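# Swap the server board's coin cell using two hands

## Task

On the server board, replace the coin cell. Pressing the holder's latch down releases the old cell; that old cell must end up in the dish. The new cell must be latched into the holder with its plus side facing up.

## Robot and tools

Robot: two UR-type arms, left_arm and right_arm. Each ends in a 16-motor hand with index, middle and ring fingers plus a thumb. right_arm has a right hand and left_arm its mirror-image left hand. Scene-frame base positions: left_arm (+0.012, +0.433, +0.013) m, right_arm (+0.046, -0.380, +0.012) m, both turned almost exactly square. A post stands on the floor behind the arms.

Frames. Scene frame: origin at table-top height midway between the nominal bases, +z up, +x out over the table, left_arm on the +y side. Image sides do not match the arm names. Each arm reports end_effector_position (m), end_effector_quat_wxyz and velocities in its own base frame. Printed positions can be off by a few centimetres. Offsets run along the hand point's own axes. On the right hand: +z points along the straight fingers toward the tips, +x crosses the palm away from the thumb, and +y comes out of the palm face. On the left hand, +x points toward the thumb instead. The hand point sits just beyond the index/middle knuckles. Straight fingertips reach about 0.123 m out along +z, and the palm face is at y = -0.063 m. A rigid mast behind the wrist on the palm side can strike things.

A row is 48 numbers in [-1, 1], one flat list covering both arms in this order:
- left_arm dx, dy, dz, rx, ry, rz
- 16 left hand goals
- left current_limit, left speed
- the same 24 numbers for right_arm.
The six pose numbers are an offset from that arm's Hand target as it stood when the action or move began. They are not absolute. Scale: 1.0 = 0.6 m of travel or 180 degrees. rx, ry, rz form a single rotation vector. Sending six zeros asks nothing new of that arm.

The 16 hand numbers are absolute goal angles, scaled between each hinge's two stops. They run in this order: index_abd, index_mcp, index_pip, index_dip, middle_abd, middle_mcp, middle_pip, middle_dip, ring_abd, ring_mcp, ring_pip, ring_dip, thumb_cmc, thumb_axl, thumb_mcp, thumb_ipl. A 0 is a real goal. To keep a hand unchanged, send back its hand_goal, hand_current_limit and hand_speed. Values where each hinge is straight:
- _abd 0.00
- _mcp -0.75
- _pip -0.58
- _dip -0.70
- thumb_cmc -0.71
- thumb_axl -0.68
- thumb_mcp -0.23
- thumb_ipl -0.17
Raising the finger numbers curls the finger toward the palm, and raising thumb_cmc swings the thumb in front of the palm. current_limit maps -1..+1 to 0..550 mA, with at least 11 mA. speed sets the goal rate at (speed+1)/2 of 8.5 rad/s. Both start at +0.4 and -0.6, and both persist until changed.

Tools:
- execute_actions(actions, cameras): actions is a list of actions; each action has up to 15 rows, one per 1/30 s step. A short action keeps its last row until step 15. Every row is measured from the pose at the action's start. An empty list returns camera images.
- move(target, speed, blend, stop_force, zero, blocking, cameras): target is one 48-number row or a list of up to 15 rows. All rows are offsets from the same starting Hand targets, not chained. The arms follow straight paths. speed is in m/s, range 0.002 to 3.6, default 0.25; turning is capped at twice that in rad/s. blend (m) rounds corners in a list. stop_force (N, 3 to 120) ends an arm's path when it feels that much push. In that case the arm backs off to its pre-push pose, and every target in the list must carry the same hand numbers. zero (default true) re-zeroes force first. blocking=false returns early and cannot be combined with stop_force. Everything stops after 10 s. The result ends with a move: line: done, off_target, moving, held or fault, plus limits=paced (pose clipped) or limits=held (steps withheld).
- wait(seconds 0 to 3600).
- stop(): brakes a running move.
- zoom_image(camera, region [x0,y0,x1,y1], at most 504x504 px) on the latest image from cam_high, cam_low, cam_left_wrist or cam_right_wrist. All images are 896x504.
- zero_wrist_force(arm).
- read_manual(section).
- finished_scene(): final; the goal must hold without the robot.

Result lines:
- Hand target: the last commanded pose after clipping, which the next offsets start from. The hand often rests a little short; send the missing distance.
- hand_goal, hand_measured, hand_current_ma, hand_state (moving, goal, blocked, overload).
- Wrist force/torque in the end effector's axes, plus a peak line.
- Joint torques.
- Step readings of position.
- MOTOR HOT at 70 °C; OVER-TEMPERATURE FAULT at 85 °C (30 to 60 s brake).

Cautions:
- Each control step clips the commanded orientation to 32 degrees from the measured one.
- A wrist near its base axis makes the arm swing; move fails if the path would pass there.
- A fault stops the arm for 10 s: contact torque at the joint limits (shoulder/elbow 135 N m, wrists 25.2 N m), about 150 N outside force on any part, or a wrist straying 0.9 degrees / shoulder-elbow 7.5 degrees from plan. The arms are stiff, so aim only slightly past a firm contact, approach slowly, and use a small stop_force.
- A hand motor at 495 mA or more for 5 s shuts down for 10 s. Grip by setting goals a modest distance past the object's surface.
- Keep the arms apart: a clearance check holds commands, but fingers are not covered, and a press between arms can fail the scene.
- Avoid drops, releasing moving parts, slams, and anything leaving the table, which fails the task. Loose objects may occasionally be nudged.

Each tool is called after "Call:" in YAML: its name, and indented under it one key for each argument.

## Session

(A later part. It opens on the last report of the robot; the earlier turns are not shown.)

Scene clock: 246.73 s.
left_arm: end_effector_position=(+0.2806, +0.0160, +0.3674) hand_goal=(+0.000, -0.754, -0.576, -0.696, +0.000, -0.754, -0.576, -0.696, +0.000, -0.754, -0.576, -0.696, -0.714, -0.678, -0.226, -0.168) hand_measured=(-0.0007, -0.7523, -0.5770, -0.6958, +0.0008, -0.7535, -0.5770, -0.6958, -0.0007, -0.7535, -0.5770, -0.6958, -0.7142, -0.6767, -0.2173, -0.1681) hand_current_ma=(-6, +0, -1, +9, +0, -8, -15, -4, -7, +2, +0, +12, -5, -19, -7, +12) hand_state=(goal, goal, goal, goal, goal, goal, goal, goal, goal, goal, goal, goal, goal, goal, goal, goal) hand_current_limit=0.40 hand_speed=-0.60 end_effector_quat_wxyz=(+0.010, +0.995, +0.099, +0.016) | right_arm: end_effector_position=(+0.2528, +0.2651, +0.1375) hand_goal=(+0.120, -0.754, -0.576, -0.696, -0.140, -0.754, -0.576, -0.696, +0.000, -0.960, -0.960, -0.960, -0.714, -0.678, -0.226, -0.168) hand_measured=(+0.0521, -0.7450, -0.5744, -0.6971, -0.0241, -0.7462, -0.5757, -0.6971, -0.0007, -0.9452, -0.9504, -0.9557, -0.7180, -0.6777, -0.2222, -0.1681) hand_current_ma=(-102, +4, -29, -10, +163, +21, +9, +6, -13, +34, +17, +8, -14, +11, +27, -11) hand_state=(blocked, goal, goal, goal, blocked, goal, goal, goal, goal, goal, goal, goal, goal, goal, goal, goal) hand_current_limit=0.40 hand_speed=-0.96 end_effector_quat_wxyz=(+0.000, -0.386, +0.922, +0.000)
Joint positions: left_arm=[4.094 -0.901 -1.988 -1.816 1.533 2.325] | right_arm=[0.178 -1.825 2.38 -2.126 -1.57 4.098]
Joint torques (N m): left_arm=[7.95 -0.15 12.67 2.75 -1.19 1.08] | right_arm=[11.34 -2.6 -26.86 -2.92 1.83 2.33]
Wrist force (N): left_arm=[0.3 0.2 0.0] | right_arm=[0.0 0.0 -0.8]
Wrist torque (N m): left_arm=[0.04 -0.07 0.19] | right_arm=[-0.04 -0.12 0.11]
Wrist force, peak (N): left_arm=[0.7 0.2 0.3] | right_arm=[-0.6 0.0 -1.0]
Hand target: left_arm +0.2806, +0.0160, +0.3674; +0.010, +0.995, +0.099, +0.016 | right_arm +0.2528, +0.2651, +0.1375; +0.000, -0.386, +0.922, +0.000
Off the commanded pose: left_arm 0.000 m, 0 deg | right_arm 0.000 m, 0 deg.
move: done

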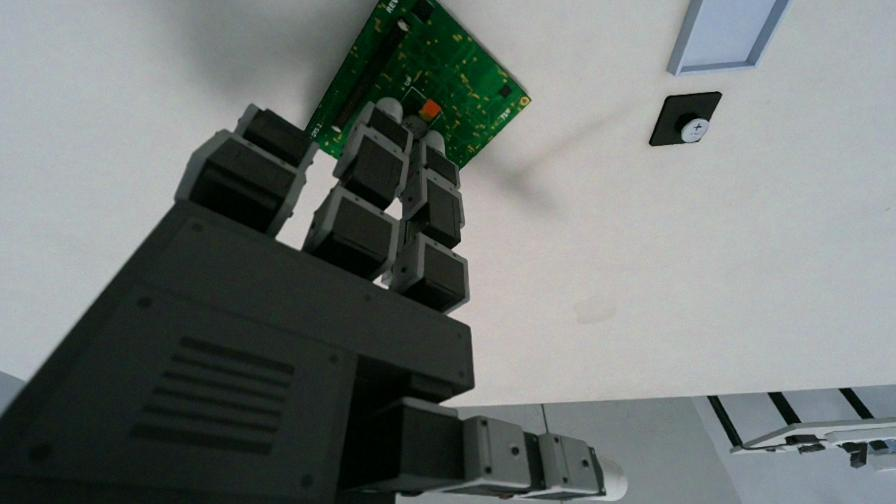

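Call:
move:
  target: [0,0,0,0,0,0, 0.000,-0.754,-0.576,-0.696,0.000,-0.754,-0.576,-0.696,0.000,-0.754,-0.576,-0.696,-0.714,-0.678,-0.226,-0.168,0.4,-0.6, 0,0.003,-0.006,0,0,0, 0.12,-0.754,-0.576,-0.696,-0.14,-0.754,-0.576,-0.696,0.000,-0.96,-0.96,-0.96,-0.714,-0.678,-0.226,-0.168,0.4,-0.96]
  cameras: ["cam_right_wrist"]
  speed: 0.01

Call:
zoom_image:
  camera: "cam_right_wrist"
  region: [360, 80, 460, 160]

Scene clock: 255.97 s.
left_arm: end_effector_position=(+0.2806, +0.0160, +0.3674) hand_goal=(+0.000, -0.754, -0.576, -0.696, +0.000, -0.754, -0.576, -0.696, +0.000, -0.754, -0.576, -0.696, -0.714, -0.678, -0.226, -0.168) hand_measured=(+0.0008, -0.7535, -0.5770, -0.6958, +0.0008, -0.7535, -0.5770, -0.6958, -0.0007, -0.7523, -0.5770, -0.6958, -0.7142, -0.6777, -0.2173, -0.1672) hand_current_ma=(-9, -3, +10, +12, +1, +13, -3, -15, +15, -15, +1, -2, +3, -13, +5, -8) hand_state=(goal, goal, goal, goal, goal, goal, goal, goal, goal, goal, goal, goal, goal, goal, goal, goal) hand_current_limit=0.40 hand_speed=-0.60 end_effector_quat_wxyz=(+0.010, +0.995, +0.099, +0.016) | right_arm: end_effector_position=(+0.2515, +0.2664, +0.1412) hand_goal=(+0.120, -0.754, -0.576, -0.696, -0.140, -0.754, -0.576, -0.696, +0.000, -0.960, -0.960, -0.960, -0.714, -0.678, -0.226, -0.168) hand_measured=(+0.0521, -0.7438, -0.5757, -0.6971, -0.0241, -0.7462, -0.5757, -0.6958, +0.0008, -0.9452, -0.9504, -0.9570, -0.7180, -0.6767, -0.2222, -0.1672) hand_current_ma=(-100, +8, +5, -2, +158, +25, +12, +6, +6, +24, +15, +10, -3, +10, +31, -5) hand_state=(blocked, goal, goal, goal, blocked, goal, goal, goal, goal, goal, goal, goal, goal, goal, goal, goal) hand_current_limit=0.40 hand_speed=-0.96 end_effector_quat_wxyz=(+0.000, -0.386, +0.922, +0.000)
Joint positions: left_arm=[4.094 -0.901 -1.988 -1.816 1.533 2.325] | right_arm=[0.183 -1.832 2.374 -2.113 -1.57 4.103]
Joint torques (N m): left_arm=[8.3 -0.15 12.52 2.81 -1.11 0.93] | right_arm=[2.3 -4.96 -19.17 -4.03 2.45 0.8]
Wrist force (N): left_arm=[0.7 0.1 0.0] | right_arm=[0.2 -0.4 0.3]
Wrist torque (N m): left_arm=[0.02 -0.12 0.22] | right_arm=[-0.17 -0.11 -0.07]
Wrist force, peak (N): left_arm=[0.8 0.4 0.0] | right_arm=[0.7 -0.5 -0.5]
Hand target: left_arm +0.2806, +0.0160, +0.3674; +0.010, +0.995, +0.099, +0.016 | right_arm +0.2515, +0.2664, +0.1411; +0.000, -0.386, +0.922, +0.000
Off the commanded pose: left_arm 0.000 m, 0 deg | right_arm 0.000 m, 0 deg.
move: done

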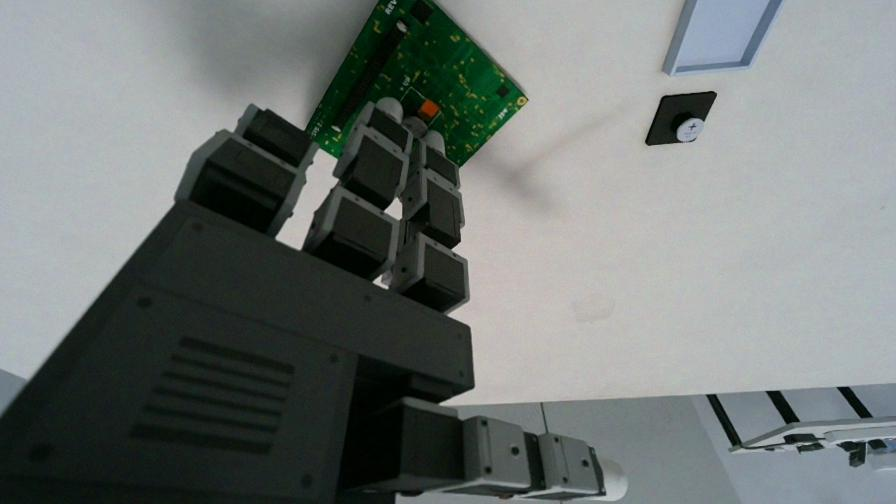

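Scaled by 5.040 from the camera's image (finer frame: 1280x720).

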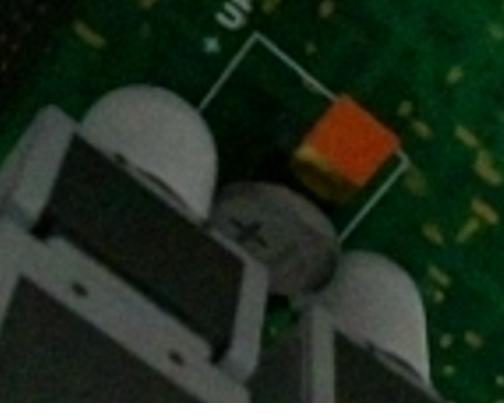

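Call:
move:
  target: [0,0,0,0,0,0, 0.000,-0.754,-0.576,-0.696,0.000,-0.754,-0.576,-0.696,0.000,-0.754,-0.576,-0.696,-0.714,-0.678,-0.226,-0.168,0.4,-0.6, 0,0.000,-0.07,0,0,0, 0.12,-0.754,-0.576,-0.696,-0.14,-0.754,-0.576,-0.696,0.000,-0.96,-0.96,-0.96,-0.714,-0.678,-0.226,-0.168,0.4,-0.96]
  cameras: ["cam_right_wrist","cam_low"]
  speed: 0.03

Call:
zoom_image:
  camera: "cam_right_wrist"
  region: [360, 60, 460, 160]

Call:
zoom_image:
  camera: "cam_low"
  region: [440, 195, 510, 255]

Scene clock: 263.43 s.
left_arm: end_effector_position=(+0.2806, +0.0160, +0.3674) hand_goal=(+0.000, -0.754, -0.576, -0.696, +0.000, -0.754, -0.576, -0.696, +0.000, -0.754, -0.576, -0.696, -0.714, -0.678, -0.226, -0.168) hand_measured=(+0.0008, -0.7535, -0.5770, -0.6958, -0.0007, -0.7535, -0.5770, -0.6958, -0.0007, -0.7535, -0.5770, -0.6958, -0.7142, -0.6777, -0.2173, -0.1672) hand_current_ma=(-2, +4, -10, +3, -7, +9, -21, +10, -2, -10, -8, +12, +0, -7, +3, +11) hand_state=(goal, goal, goal, goal, goal, goal, goal, goal, goal, goal, goal, goal, goal, goal, goal, goal) hand_current_limit=0.40 hand_speed=-0.60 end_effector_quat_wxyz=(+0.010, +0.995, +0.099, +0.016) | right_arm: end_effector_position=(+0.2516, +0.2663, +0.1832) hand_goal=(+0.120, -0.754, -0.576, -0.696, -0.140, -0.754, -0.576, -0.696, +0.000, -0.960, -0.960, -0.960, -0.714, -0.678, -0.226, -0.168) hand_measured=(+0.0521, -0.7438, -0.5744, -0.6971, -0.0241, -0.7462, -0.5770, -0.6971, +0.0008, -0.9452, -0.9504, -0.9557, -0.7180, -0.6777, -0.2222, -0.1681) hand_current_ma=(-104, +21, -2, -7, +165, +29, +15, +8, +1, +26, +13, +16, -10, +20, +24, -4) hand_state=(blocked, goal, goal, goal, blocked, goal, goal, goal, goal, goal, goal, goal, goal, goal, goal, goal) hand_current_limit=0.40 hand_speed=-0.96 end_effector_quat_wxyz=(+0.000, -0.386, +0.922, +0.000) end_effector_velocity=(+0.000, +0.000, -0.001) end_effector_angular_velocity=(+0.001, -0.001, -0.001)
Joint positions: left_arm=[4.094 -0.901 -1.988 -1.816 1.533 2.325] | right_arm=[0.183 -1.894 2.294 -1.971 -1.57 4.103]
Joint velocities: left_arm=[within noise] | right_arm=[0 0.001 0.002 -0.005 0 0.001]
Joint torques (N m): left_arm=[8.35 0.15 12.53 2.74 -1.24 0.83] | right_arm=[-7.78 -2.04 -15.19 -4.27 2.64 -2.9]
Wrist force (N): left_arm=[0.6 0.4 0.2] | right_arm=[0.0 -0.1 0.3]
Wrist torque (N m): left_arm=[0.05 -0.09 0.20] | right_arm=[-0.14 -0.08 -0.07]
Wrist force, peak (N): left_arm=[1.0 0.3 0.2] | right_arm=[0.2 0.0 0.8]
Hand target: left_arm +0.2806, +0.0160, +0.3674; +0.010, +0.995, +0.099, +0.016 | right_arm +0.2515, +0.2663, +0.1831; +0.000, -0.386, +0.922, +0.000
Off the commanded pose: left_arm 0.000 m, 0 deg | right_arm 0.000 m, 0 deg.
move: done
Images, in order (width x height): cam_low 896x504, cam_right_wrist 896x504.

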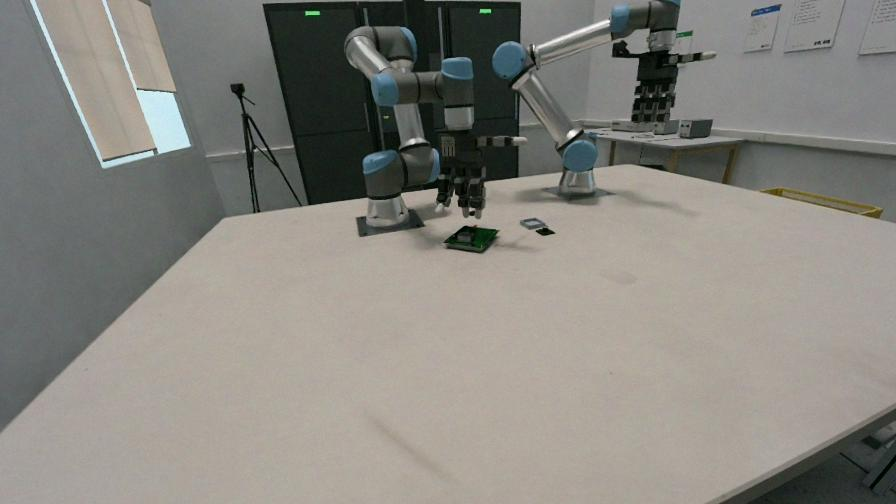

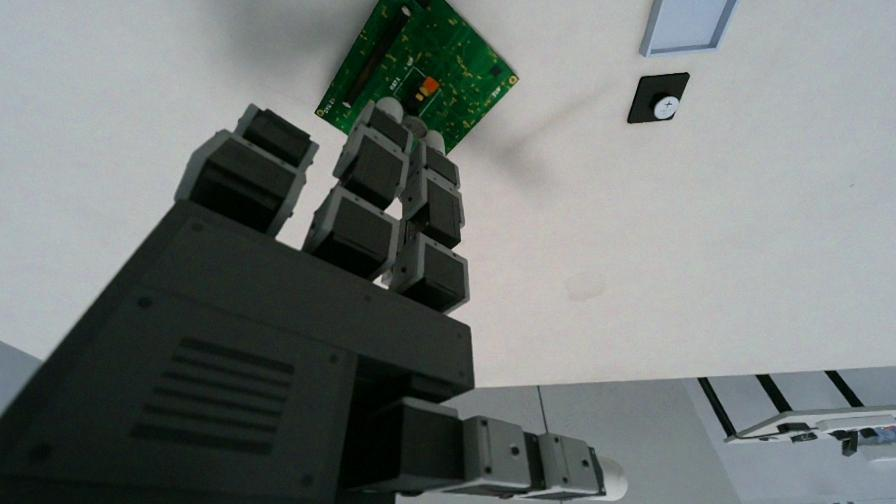

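Scaled by 5.040 from the camera's image (finer frame: 1280x720).

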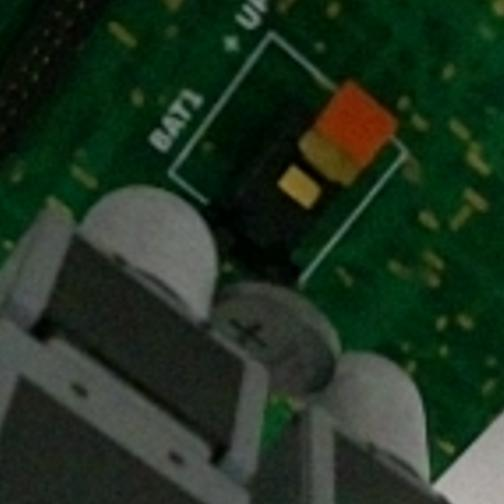

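Scaled by 7.200 from the camera's image (finer frame: 1280x720).

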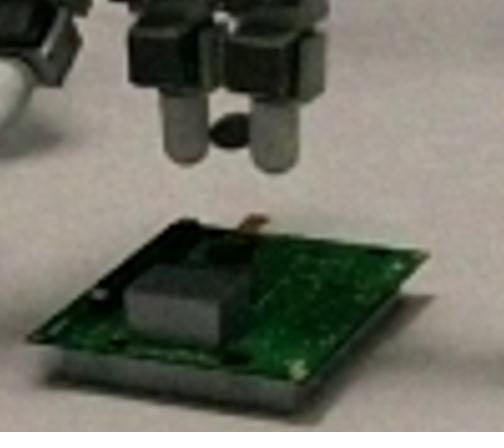

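Call:
move:
  target:
    - [0,0,0,0,0,0, 0.000,-0.754,-0.576,-0.696,0.000,-0.754,-0.576,-0.696,0.000,-0.754,-0.576,-0.696,-0.714,-0.678,-0.226,-0.168,0.4,-0.6, 0,0.000,0.07,0,0,0, 0.12,-0.754,-0.576,-0.696,-0.14,-0.754,-0.576,-0.696,0.000,-0.96,-0.96,-0.96,-0.714,-0.678,-0.226,-0.168,0.4,-0.96]
    - [0,0,0,0,0,0, 0.000,-0.754,-0.576,-0.696,0.000,-0.754,-0.576,-0.696,0.000,-0.754,-0.576,-0.696,-0.714,-0.678,-0.226,-0.168,0.4,-0.6, 0,-0.003,0.0755,0,0,0, 0.12,-0.754,-0.576,-0.696,-0.14,-0.754,-0.576,-0.696,0.000,-0.96,-0.96,-0.96,-0.714,-0.678,-0.226,-0.168,0.4,-0.96]
  cameras: ["cam_right_wrist"]
  speed: [0.03,0.01]

Call:
zoom_image:
  camera: "cam_right_wrist"
  region: [360, 80, 460, 160]

Scene clock: 352.23 s.
left_arm: end_effector_position=(+0.2806, +0.0160, +0.3674) hand_goal=(+0.000, -0.754, -0.576, -0.696, +0.000, -0.754, -0.576, -0.696, +0.000, -0.754, -0.576, -0.696, -0.714, -0.678, -0.226, -0.168) hand_measured=(+0.0008, -0.7535, -0.5770, -0.6958, +0.0008, -0.7535, -0.5770, -0.6958, +0.0008, -0.7523, -0.5770, -0.6958, -0.7142, -0.6777, -0.2183, -0.1681) hand_current_ma=(-12, +15, +0, +3, -22, +12, +4, +7, -20, +4, +2, -13, +1, -10, -7, -3) hand_state=(goal, goal, goal, goal, goal, goal, goal, goal, goal, goal, goal, goal, goal, goal, goal, goal) hand_current_limit=0.40 hand_speed=-0.60 end_effector_quat_wxyz=(+0.010, +0.995, +0.099, +0.016) | right_arm: end_effector_position=(+0.2528, +0.2651, +0.1377) hand_goal=(+0.120, -0.754, -0.576, -0.696, -0.140, -0.754, -0.576, -0.696, +0.000, -0.960, -0.960, -0.960, -0.714, -0.678, -0.226, -0.168) hand_measured=(+0.0535, -0.7426, -0.5718, -0.6971, -0.0270, -0.7426, -0.5731, -0.6920, +0.0008, -0.9440, -0.9504, -0.9557, -0.7180, -0.6777, -0.2212, -0.1681) hand_current_ma=(-100, +20, +7, -3, +160, +18, +9, +8, +0, +25, +6, +5, +3, +16, +11, +6) hand_state=(blocked, goal, goal, goal, blocked, goal, goal, goal, goal, goal, goal, goal, goal, goal, goal, goal) hand_current_limit=0.40 hand_speed=-0.96 end_effector_quat_wxyz=(+0.000, -0.386, +0.922, +0.000)
Joint positions: left_arm=[4.094 -0.901 -1.988 -1.816 1.533 2.325] | right_arm=[0.178 -1.825 2.38 -2.126 -1.57 4.098]
Joint torques (N m): left_arm=[8.17 0.24 13.14 2.74 -1.11 0.7] | right_arm=[1.4 -16.81 -23.27 -0.97 -2.08 -1.16]
Wrist force (N): left_arm=[0.5 0.1 0.0] | right_arm=[0.3 -0.2 0.2]
Wrist torque (N m): left_arm=[0.03 -0.10 0.21] | right_arm=[-0.13 -0.12 0.13]
Wrist force, peak (N): left_arm=[0.9 0.3 0.1] | right_arm=[0.5 0.1 0.7]
Hand target: left_arm +0.2806, +0.0160, +0.3674; +0.010, +0.995, +0.099, +0.016 | right_arm +0.2528, +0.2651, +0.1378; +0.000, -0.386, +0.922, +0.000
Off the commanded pose: left_arm 0.000 m, 0 deg | right_arm 0.000 m, 0 deg.
move: done

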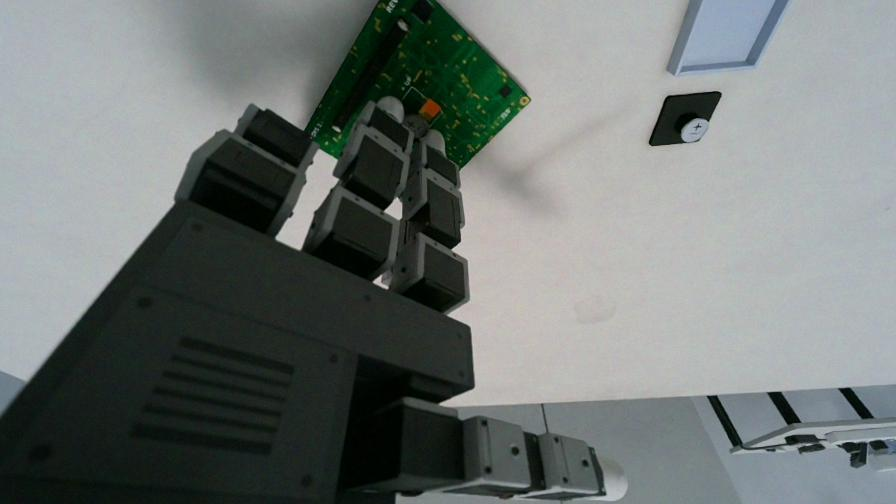

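Scaled by 5.040 from the camera's image (finer frame: 1280x720).

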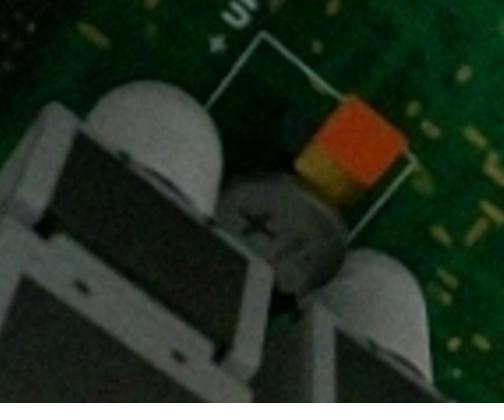

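Call:
move:
  target:
    - [0,0,0,0,0,0, 0.000,-0.754,-0.576,-0.696,0.000,-0.754,-0.576,-0.696,0.000,-0.754,-0.576,-0.696,-0.714,-0.678,-0.226,-0.168,0.4,-0.6, 0,0,0,0,0,0, 0.0,-0.754,-0.576,-0.696,0.02,-0.754,-0.576,-0.696,0.000,-0.96,-0.96,-0.96,-0.714,-0.678,-0.226,-0.168,0.4,-0.97]
    - [0,0,0,0,0,0, 0.000,-0.754,-0.576,-0.696,0.000,-0.754,-0.576,-0.696,0.000,-0.754,-0.576,-0.696,-0.714,-0.678,-0.226,-0.168,0.4,-0.6, 0,0,-0.016,0,0,0, 0,-0.754,-0.576,-0.696,0.02,-0.754,-0.576,-0.696,0.000,-0.96,-0.96,-0.96,-0.714,-0.678,-0.226,-0.168,0.4,-0.97]
  cameras: ["cam_right_wrist","cam_low"]
  speed: [0.02,0.02]

Call:
zoom_image:
  camera: "cam_right_wrist"
  region: [360, 80, 460, 160]

Call:
zoom_image:
  camera: "cam_low"
  region: [440, 205, 510, 255]

Scene clock: 361.37 s.
left_arm: end_effector_position=(+0.2806, +0.0160, +0.3674) hand_goal=(+0.000, -0.754, -0.576, -0.696, +0.000, -0.754, -0.576, -0.696, +0.000, -0.754, -0.576, -0.696, -0.714, -0.678, -0.226, -0.168) hand_measured=(+0.0008, -0.7535, -0.5770, -0.6971, -0.0007, -0.7535, -0.5770, -0.6958, -0.0007, -0.7523, -0.5770, -0.6958, -0.7142, -0.6767, -0.2183, -0.1681) hand_current_ma=(-12, +6, +2, +3, -5, +10, +4, +0, +4, +8, -3, -4, +18, -9, +11, +5) hand_state=(goal, goal, goal, goal, goal, goal, goal, goal, goal, goal, goal, goal, goal, goal, goal, goal) hand_current_limit=0.40 hand_speed=-0.60 end_effector_quat_wxyz=(+0.010, +0.995, +0.099, +0.016) | right_arm: end_effector_position=(+0.2528, +0.2651, +0.1475) hand_goal=(+0.000, -0.754, -0.576, -0.696, +0.020, -0.754, -0.576, -0.696, +0.000, -0.960, -0.960, -0.960, -0.714, -0.678, -0.226, -0.168) hand_measured=(+0.0110, -0.7438, -0.5718, -0.6971, +0.0096, -0.7426, -0.5731, -0.6932, +0.0008, -0.9452, -0.9504, -0.9557, -0.7180, -0.6767, -0.2212, -0.1672) hand_current_ma=(+5, +9, +12, -2, -21, +25, +15, +6, -10, +28, +9, +22, +3, +15, +8, -1) hand_state=(goal, goal, goal, goal, goal, goal, goal, goal, goal, goal, goal, goal, goal, goal, goal, goal) hand_current_limit=0.40 hand_speed=-0.97 end_effector_quat_wxyz=(+0.000, -0.386, +0.922, +0.000)
Joint positions: left_arm=[4.094 -0.901 -1.988 -1.816 1.533 2.325] | right_arm=[0.178 -1.842 2.362 -2.091 -1.57 4.098]
Joint torques (N m): left_arm=[7.76 -0.21 13.13 2.77 -1.05 0.65] | right_arm=[5.39 -4.05 -13.21 -4.27 2.56 1.13]
Wrist force (N): left_arm=[0.5 0.3 -0.1] | right_arm=[0.0 -0.5 0.3]
Wrist torque (N m): left_arm=[0.06 -0.11 0.19] | right_arm=[-0.18 -0.09 0.10]
Wrist force, peak (N): left_arm=[0.7 0.6 -0.1] | right_arm=[0.7 -0.5 0.4]
Hand target: left_arm +0.2806, +0.0160, +0.3674; +0.010, +0.995, +0.099, +0.016 | right_arm +0.2528, +0.2651, +0.1474; +0.000, -0.386, +0.922, +0.000
Off the commanded pose: left_arm 0.000 m, 0 deg | right_arm 0.000 m, 0 deg.
move: done
Images, in order (width x height): cam_low 896x504, cam_right_wrist 896x504.

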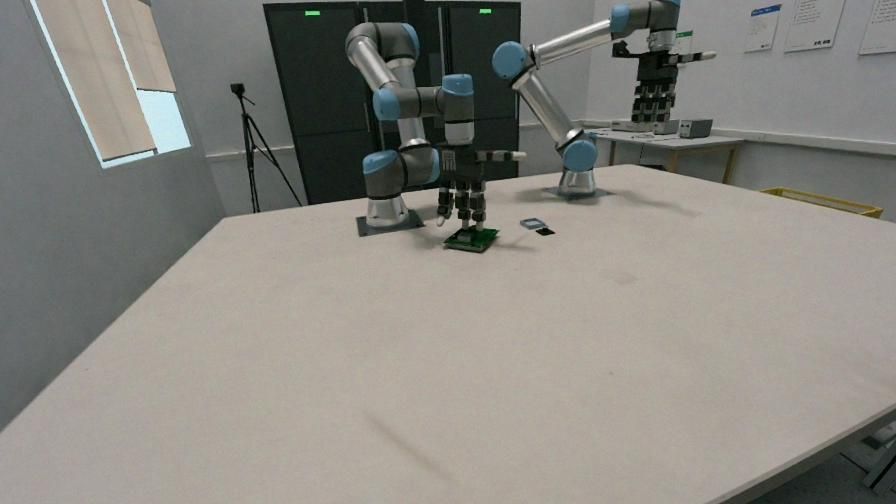

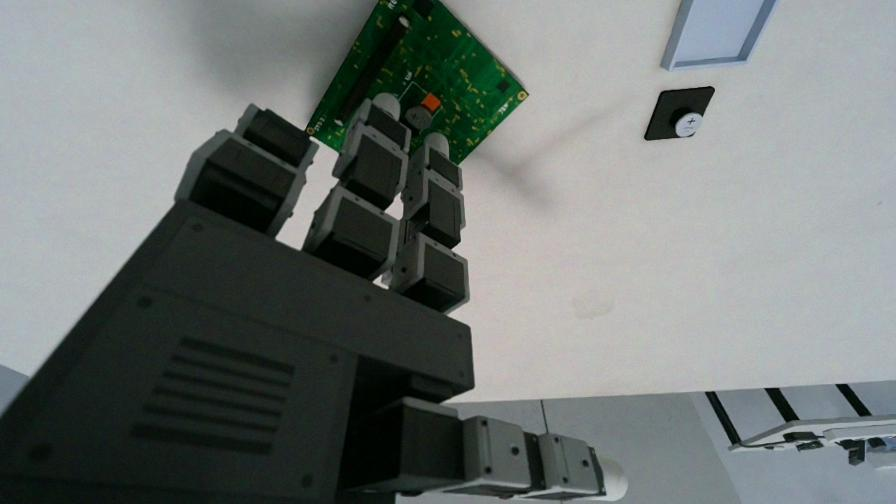

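Scaled by 5.040 from the camera's image (finer frame: 1280x720).

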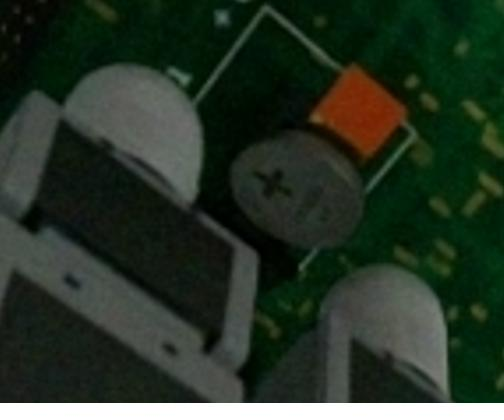

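Scaled by 7.200 from the camera's image (finer frame: 1280x720).

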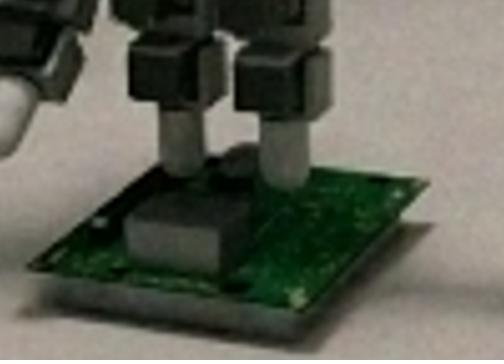

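Call:
move:
  target: [0,0,0,0,0,0, 0.000,-0.754,-0.576,-0.696,0.000,-0.754,-0.576,-0.696,0.000,-0.754,-0.576,-0.696,-0.714,-0.678,-0.226,-0.168,0.4,-0.6, -0.0028,0.0117,0.001,0,0,0, 0.0,-0.754,-0.576,-0.696,0.02,-0.754,-0.576,-0.696,0.000,-0.96,-0.96,-0.96,-0.714,-0.678,-0.226,-0.168,0.4,-0.97]
  cameras: ["cam_right_wrist","cam_low"]
  speed: 0.01
  stop_force: 3

Call:
zoom_image:
  camera: "cam_right_wrist"
  region: [360, 80, 460, 160]

Call:
zoom_image:
  camera: "cam_low"
  region: [440, 205, 510, 255]

Scene clock: 379.00 s.
left_arm: end_effector_position=(+0.2806, +0.0160, +0.3674) hand_goal=(+0.000, -0.754, -0.576, -0.696, +0.000, -0.754, -0.576, -0.696, +0.000, -0.754, -0.576, -0.696, -0.714, -0.678, -0.226, -0.168) hand_measured=(-0.0007, -0.7535, -0.5770, -0.6958, +0.0008, -0.7535, -0.5770, -0.6958, -0.0007, -0.7535, -0.5770, -0.6958, -0.7142, -0.6767, -0.2173, -0.1681) hand_current_ma=(-21, +14, -3, -5, +3, +7, +1, -8, -9, +7, -22, -13, -5, -13, +11, -8) hand_state=(goal, goal, goal, goal, goal, goal, goal, goal, goal, goal, goal, goal, goal, goal, goal, goal) hand_current_limit=0.40 hand_speed=-0.60 end_effector_quat_wxyz=(+0.010, +0.995, +0.099, +0.016) | right_arm: end_effector_position=(+0.2490, +0.2712, +0.1468) hand_goal=(+0.000, -0.754, -0.576, -0.696, +0.020, -0.754, -0.576, -0.696, +0.000, -0.960, -0.960, -0.960, -0.714, -0.678, -0.226, -0.168) hand_measured=(+0.0110, -0.7438, -0.5731, -0.6983, +0.0096, -0.7426, -0.5731, -0.6932, +0.0008, -0.9452, -0.9504, -0.9570, -0.7180, -0.6767, -0.2212, -0.1672) hand_current_ma=(-2, +12, +15, -13, -10, +31, +9, +2, -5, +21, +12, +11, -2, +5, +15, -5) hand_state=(goal, goal, goal, goal, goal, goal, goal, goal, goal, goal, goal, goal, goal, goal, goal, goal) hand_current_limit=0.40 hand_speed=-0.97 end_effector_quat_wxyz=(+0.000, -0.386, +0.922, +0.000)
Joint positions: left_arm=[4.094 -0.901 -1.988 -1.816 1.533 2.325] | right_arm=[0.199 -1.84 2.363 -2.094 -1.57 4.119]
Joint torques (N m): left_arm=[7.83 -0.43 12.64 2.66 -1.22 0.68] | right_arm=[-8.21 -8.29 -16.93 -1.98 1.19 -2.91]
Wrist force (N): left_arm=[0.7 0.2 0.2] | right_arm=[0.5 -0.2 0.4]
Wrist torque (N m): left_arm=[0.01 -0.12 0.22] | right_arm=[-0.16 -0.14 0.01]
Wrist force, peak (N): left_arm=[0.9 0.4 -0.2] | right_arm=[0.4 -0.6 0.3]
Hand target: left_arm +0.2806, +0.0160, +0.3674; +0.010, +0.995, +0.099, +0.016 | right_arm +0.2490, +0.2712, +0.1468; +0.000, -0.386, +0.922, +0.000
Off the commanded pose: left_arm 0.000 m, 0 deg | right_arm 0.000 m, 0 deg.
move: done
Images, in order (width x height): cam_low 896x504, cam_right_wrist 896x504.

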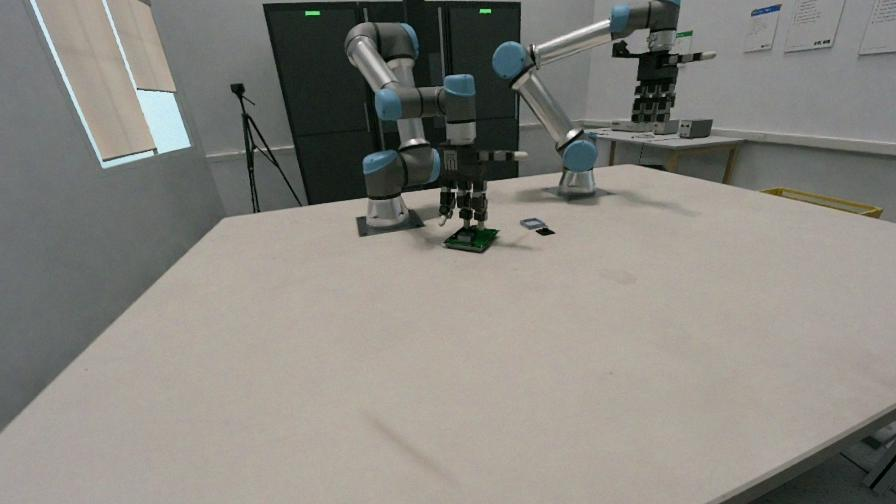

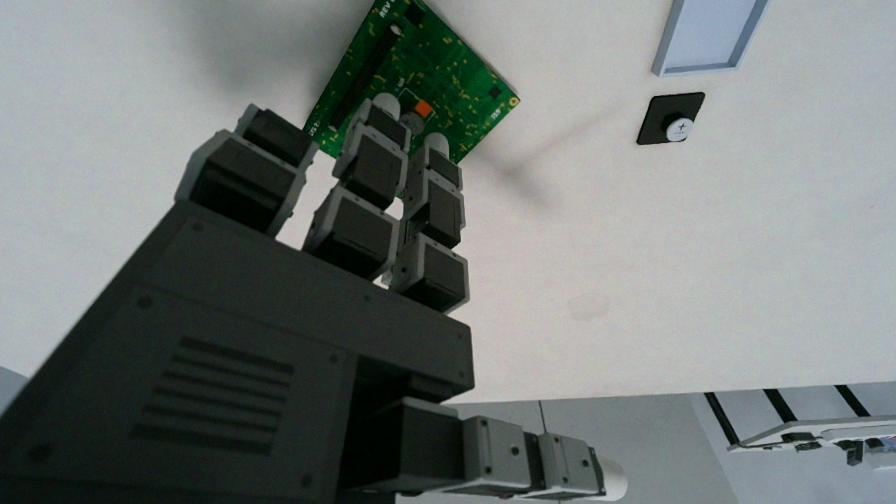

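Scaled by 5.040 from the camera's image (finer frame: 1280x720).

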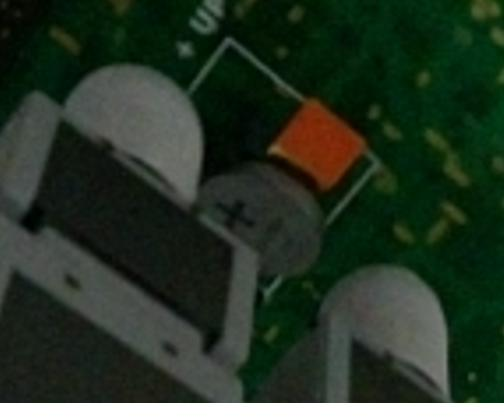

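Scaled by 7.200 from the camera's image (finer frame: 1280x720).

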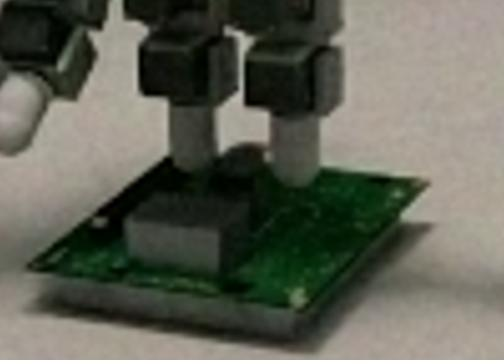

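Call:
move:
  target: [0,0,0,0,0,0, 0.000,-0.754,-0.576,-0.696,0.000,-0.754,-0.576,-0.696,0.000,-0.754,-0.576,-0.696,-0.714,-0.678,-0.226,-0.168,0.4,-0.6, 0,0.0,0.0,0,0,0, 0.13,-0.754,-0.576,-0.696,-0.1,-0.754,-0.576,-0.696,0.000,-0.96,-0.96,-0.96,-0.714,-0.678,-0.226,-0.168,0.4,-0.97]
  cameras: ["cam_right_wrist","cam_low"]
  speed: 0.01

Call:
zoom_image:
  camera: "cam_right_wrist"
  region: [360, 80, 460, 160]

Call:
zoom_image:
  camera: "cam_low"
  region: [440, 205, 510, 255]

Scene clock: 386.70 s.
left_arm: end_effector_position=(+0.2806, +0.0160, +0.3674) hand_goal=(+0.000, -0.754, -0.576, -0.696, +0.000, -0.754, -0.576, -0.696, +0.000, -0.754, -0.576, -0.696, -0.714, -0.678, -0.226, -0.168) hand_measured=(+0.0008, -0.7535, -0.5770, -0.6958, -0.0007, -0.7535, -0.5770, -0.6958, +0.0008, -0.7535, -0.5770, -0.6958, -0.7142, -0.6767, -0.2173, -0.1672) hand_current_ma=(+0, -11, +7, +11, +10, +21, -8, +6, -8, +27, +7, +1, -4, -14, +13, +26) hand_state=(goal, goal, goal, goal, goal, goal, goal, goal, goal, goal, goal, goal, goal, goal, goal, goal) hand_current_limit=0.40 hand_speed=-0.60 end_effector_quat_wxyz=(+0.010, +0.995, +0.099, +0.016) | right_arm: end_effector_position=(+0.2490, +0.2712, +0.1468) hand_goal=(+0.130, -0.754, -0.576, -0.696, -0.100, -0.754, -0.576, -0.696, +0.000, -0.960, -0.960, -0.960, -0.714, -0.678, -0.226, -0.168) hand_measured=(+0.0418, -0.7438, -0.5718, -0.6971, -0.0241, -0.7426, -0.5744, -0.6920, +0.0008, -0.9440, -0.9504, -0.9557, -0.7180, -0.6767, -0.2212, -0.1672) hand_current_ma=(-58, +23, +1, -5, +36, +40, +17, +13, +3, +24, +10, +12, -14, +0, +18, -1) hand_state=(moving, goal, goal, goal, moving, goal, goal, goal, goal, goal, goal, goal, goal, goal, goal, goal) hand_current_limit=0.40 hand_speed=-0.97 end_effector_quat_wxyz=(+0.000, -0.386, +0.922, +0.000)
Joint positions: left_arm=[4.094 -0.901 -1.988 -1.816 1.533 2.325] | right_arm=[0.199 -1.84 2.363 -2.094 -1.57 4.119]
Joint torques (N m): left_arm=[7.37 0.14 13.51 2.72 -1.15 0.48] | right_arm=[-8.32 -16.6 -24.29 -1.2 -2.44 -2.81]
Wrist force (N): left_arm=[0.9 0.2 -0.3] | right_arm=[0.3 -0.2 0.3]
Wrist torque (N m): left_arm=[0.07 -0.15 0.23] | right_arm=[-0.15 -0.12 -0.01]
Wrist force, peak (N): left_arm=[0.9 0.2 -0.3] | right_arm=[0.3 -0.5 0.6]
Hand target: left_arm +0.2806, +0.0160, +0.3674; +0.010, +0.995, +0.099, +0.016 | right_arm +0.2490, +0.2712, +0.1468; +0.000, -0.386, +0.922, +0.000
Off the commanded pose: left_arm 0.000 m, 0 deg | right_arm 0.000 m, 0 deg.
move: done
Images, in order (width x height): cam_low 896x504, cam_right_wrist 896x504.

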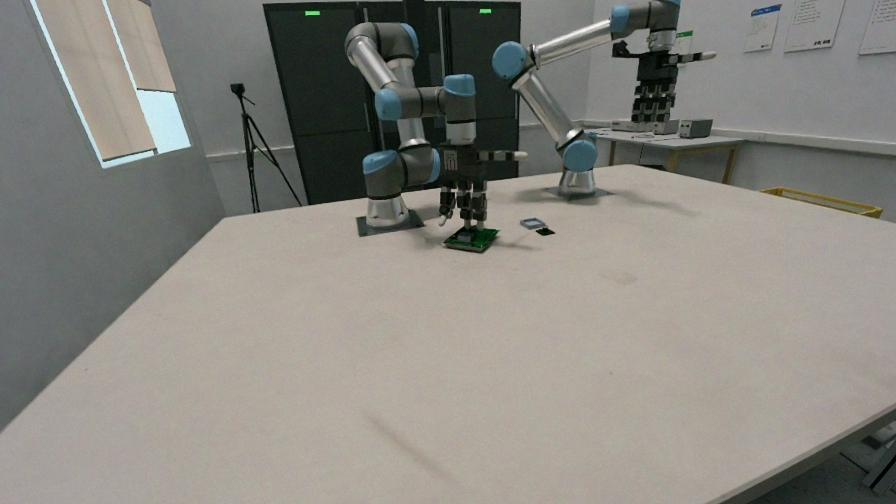

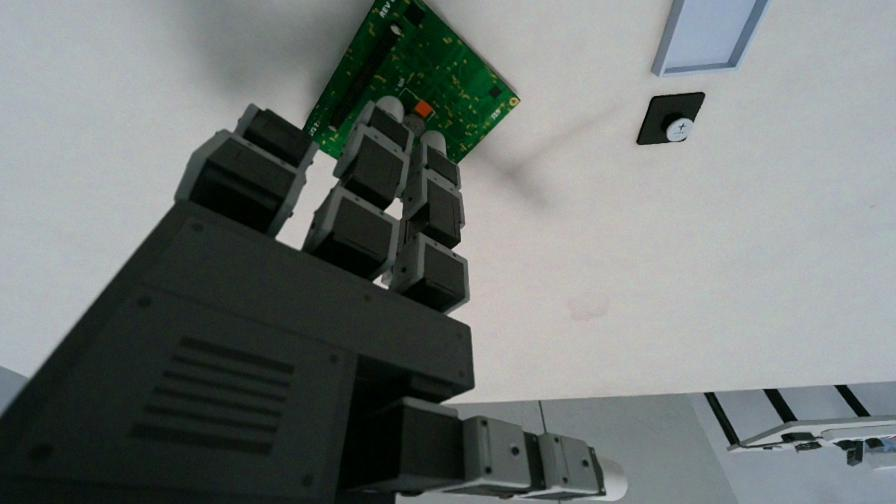

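Scaled by 5.040 from the camera's image (finer frame: 1280x720).

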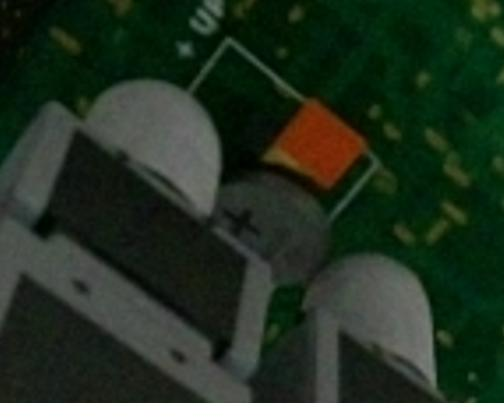

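Scaled by 7.200 from the camera's image (finer frame: 1280x720).

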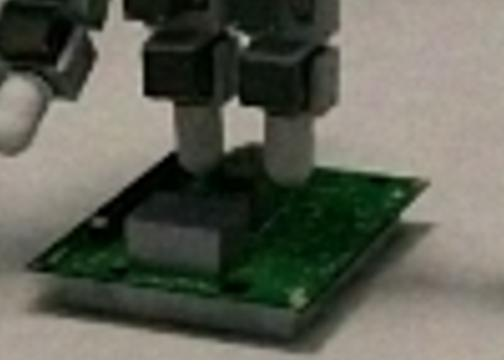

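Call:
wait:
  seconds: 1
  cameras: ["cam_right_wrist"]

Call:
zoom_image:
  camera: "cam_right_wrist"
  region: [380, 90, 450, 150]

Scene clock: 390.43 s.
left_arm: end_effector_position=(+0.2806, +0.0160, +0.3674) hand_goal=(+0.000, -0.754, -0.576, -0.696, +0.000, -0.754, -0.576, -0.696, +0.000, -0.754, -0.576, -0.696, -0.714, -0.678, -0.226, -0.168) hand_measured=(-0.0007, -0.7535, -0.5770, -0.6958, -0.0007, -0.7523, -0.5770, -0.6958, -0.0007, -0.7535, -0.5770, -0.6958, -0.7142, -0.6777, -0.2173, -0.1672) hand_current_ma=(-5, -4, +13, +19, +8, +2, -20, +8, +1, +26, +6, +3, +5, -11, +12, +9) hand_state=(goal, goal, goal, goal, goal, goal, goal, goal, goal, goal, goal, goal, goal, goal, goal, goal) hand_current_limit=0.40 hand_speed=-0.60 end_effector_quat_wxyz=(+0.010, +0.995, +0.099, +0.016) | right_arm: end_effector_position=(+0.2490, +0.2712, +0.1468) hand_goal=(+0.130, -0.754, -0.576, -0.696, -0.100, -0.754, -0.576, -0.696, +0.000, -0.960, -0.960, -0.960, -0.714, -0.678, -0.226, -0.168) hand_measured=(+0.0447, -0.7426, -0.5718, -0.6983, -0.0241, -0.7426, -0.5731, -0.6920, +0.0008, -0.9452, -0.9504, -0.9570, -0.7180, -0.6777, -0.2212, -0.1672) hand_current_ma=(-127, +24, +7, +0, +103, +6, +5, +12, -16, +13, +16, +14, +10, +11, +7, -9) hand_state=(blocked, goal, goal, goal, blocked, goal, goal, goal, goal, goal, goal, goal, goal, goal, goal, goal) hand_current_limit=0.40 hand_speed=-0.97 end_effector_quat_wxyz=(+0.000, -0.386, +0.922, +0.000)
Joint positions: left_arm=[4.094 -0.901 -1.988 -1.816 1.533 2.325] | right_arm=[0.199 -1.84 2.363 -2.094 -1.57 4.119]
Joint torques (N m): left_arm=[7.35 0.28 13.18 2.67 -1.14 0.45] | right_arm=[-8.34 -17.14 -23.53 -1.34 -2.34 -2.78]
Wrist force (N): left_arm=[0.4 -0.1 0.1] | right_arm=[0.3 -0.2 0.3]
Wrist torque (N m): left_arm=[-0.01 -0.09 0.20] | right_arm=[-0.16 -0.11 -0.01]
Wrist force, peak (N): left_arm=[0.8 0.2 -0.4] | right_arm=[0.5 -0.7 0.4]
Hand target: left_arm +0.2806, +0.0160, +0.3674; +0.010, +0.995, +0.099, +0.016 | right_arm +0.2490, +0.2712, +0.1468; +0.000, -0.386, +0.922, +0.000
Off the commanded pose: left_arm 0.000 m, 0 deg | right_arm 0.000 m, 0 deg.
wait: 1.00 s; at rest from the start

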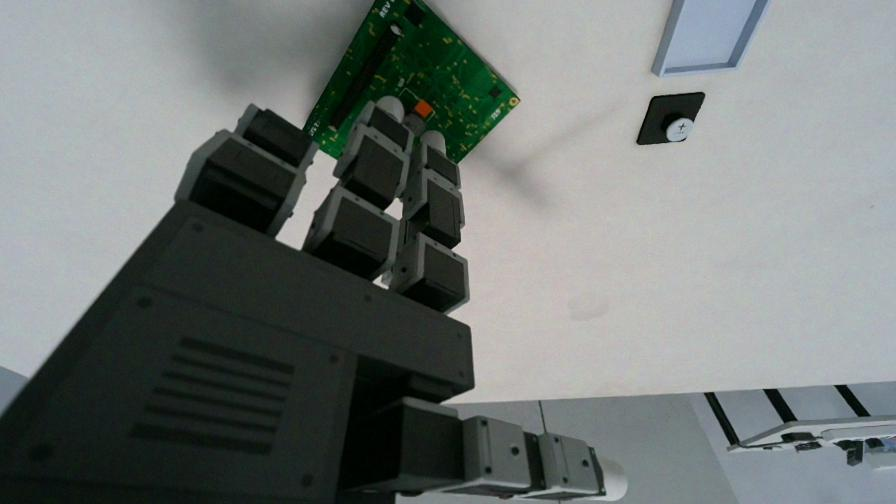

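Scaled by 7.200 from the camera's image (finer frame: 1280x720).

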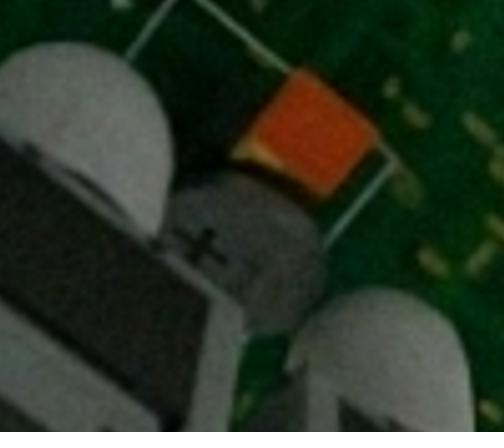

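Call:
move:
  target: [0,0,0,0,0,0, 0.000,-0.754,-0.576,-0.696,0.000,-0.754,-0.576,-0.696,0.000,-0.754,-0.576,-0.696,-0.714,-0.678,-0.226,-0.168,0.4,-0.6, 0,0.001,-0.05,0,0,0, 0.14,-0.754,-0.576,-0.696,-0.12,-0.754,-0.576,-0.696,0.000,-0.96,-0.96,-0.96,-0.714,-0.678,-0.226,-0.168,0.4,-0.97]
  cameras: ["cam_right_wrist","cam_low"]
  speed: 0.02

Call:
zoom_image:
  camera: "cam_right_wrist"
  region: [370, 80, 450, 150]

Call:
zoom_image:
  camera: "cam_low"
  region: [440, 195, 510, 255]

Scene clock: 399.07 s.
left_arm: end_effector_position=(+0.2806, +0.0160, +0.3674) hand_goal=(+0.000, -0.754, -0.576, -0.696, +0.000, -0.754, -0.576, -0.696, +0.000, -0.754, -0.576, -0.696, -0.714, -0.678, -0.226, -0.168) hand_measured=(+0.0008, -0.7535, -0.5770, -0.6958, +0.0008, -0.7535, -0.5770, -0.6958, +0.0008, -0.7535, -0.5770, -0.6958, -0.7142, -0.6777, -0.2173, -0.1681) hand_current_ma=(+1, +6, +21, -8, -8, +27, -22, +3, +7, +0, -9, +8, -9, +1, -1, -3) hand_state=(goal, goal, goal, goal, goal, goal, goal, goal, goal, goal, goal, goal, goal, goal, goal, goal) hand_current_limit=0.40 hand_speed=-0.60 end_effector_quat_wxyz=(+0.010, +0.995, +0.099, +0.016) | right_arm: end_effector_position=(+0.2486, +0.2716, +0.1770) hand_goal=(+0.140, -0.754, -0.576, -0.696, -0.120, -0.754, -0.576, -0.696, +0.000, -0.960, -0.960, -0.960, -0.714, -0.678, -0.226, -0.168) hand_measured=(+0.0462, -0.7426, -0.5718, -0.6971, -0.0241, -0.7426, -0.5731, -0.6932, +0.0008, -0.9452, -0.9491, -0.9570, -0.7180, -0.6767, -0.2212, -0.1672) hand_current_ma=(-134, +17, +6, -9, +130, +15, +23, +20, -6, +23, +8, +9, -16, +14, +32, +14) hand_state=(blocked, goal, goal, goal, blocked, goal, goal, goal, goal, goal, goal, goal, goal, goal, goal, goal) hand_current_limit=0.40 hand_speed=-0.97 end_effector_quat_wxyz=(+0.000, -0.386, +0.922, +0.000) end_effector_velocity=(+0.000, +0.000, -0.001) end_effector_angular_velocity=(+0.000, -0.002, +0.000)
Joint positions: left_arm=[4.094 -0.901 -1.988 -1.816 1.533 2.325] | right_arm=[0.201 -1.885 2.306 -1.992 -1.57 4.12]
Joint velocities: left_arm=[within noise] | right_arm=[0 0.001 0.003 -0.006 0 -0.001]
Joint torques (N m): left_arm=[7.71 0.26 12.52 2.59 -1.08 0.45] | right_arm=[9.8 -2.22 -13.96 -4.39 -1.56 2.44]
Wrist force (N): left_arm=[0.6 -0.1 0.1] | right_arm=[0.2 -0.3 0.5]
Wrist torque (N m): left_arm=[-0.01 -0.12 0.21] | right_arm=[-0.18 -0.12 -0.06]
Wrist force, peak (N): left_arm=[0.8 0.3 0.2] | right_arm=[0.4 -0.7 0.2]
Hand target: left_arm +0.2806, +0.0160, +0.3674; +0.010, +0.995, +0.099, +0.016 | right_arm +0.2486, +0.2716, +0.1768; +0.000, -0.386, +0.922, +0.000
Off the commanded pose: left_arm 0.000 m, 0 deg | right_arm 0.000 m, 0 deg.
move: done
Images, in order (width x height): cam_low 896x504, cam_right_wrist 896x504.

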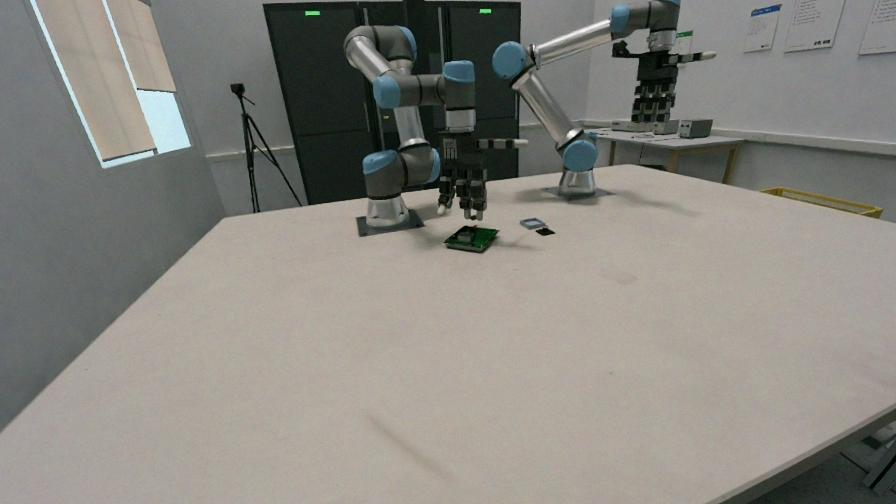

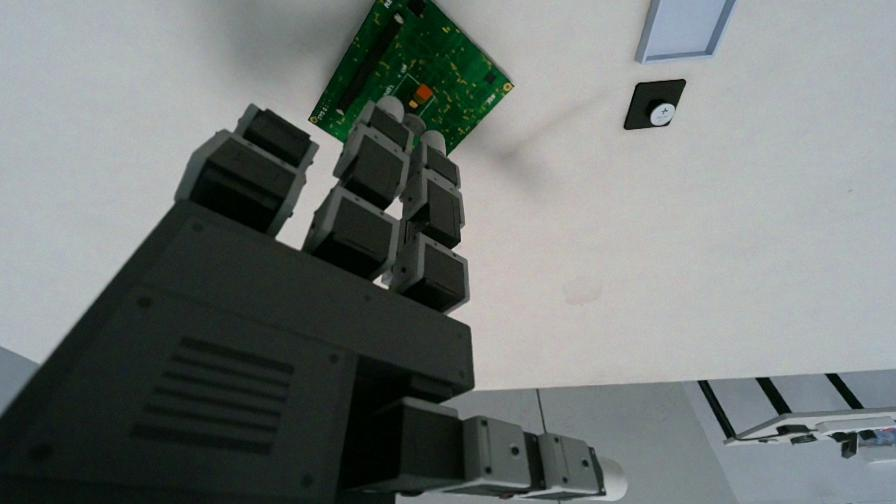

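Scaled by 6.300 from the camera's image (finer frame: 1280x720).

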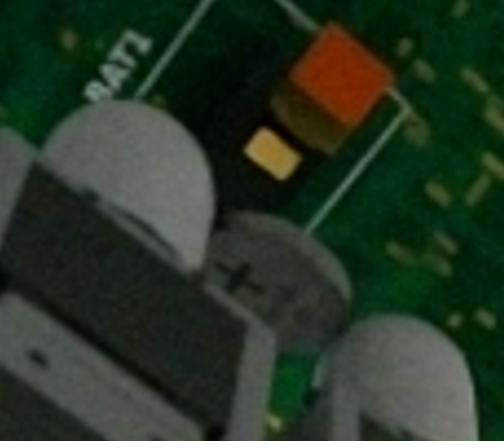

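Scaled by 7.200 from the camera's image (finer frame: 1280x720).

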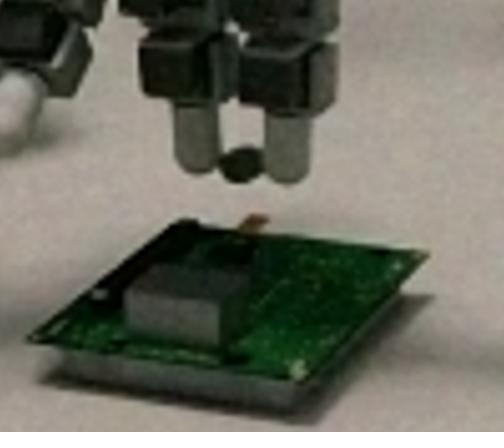

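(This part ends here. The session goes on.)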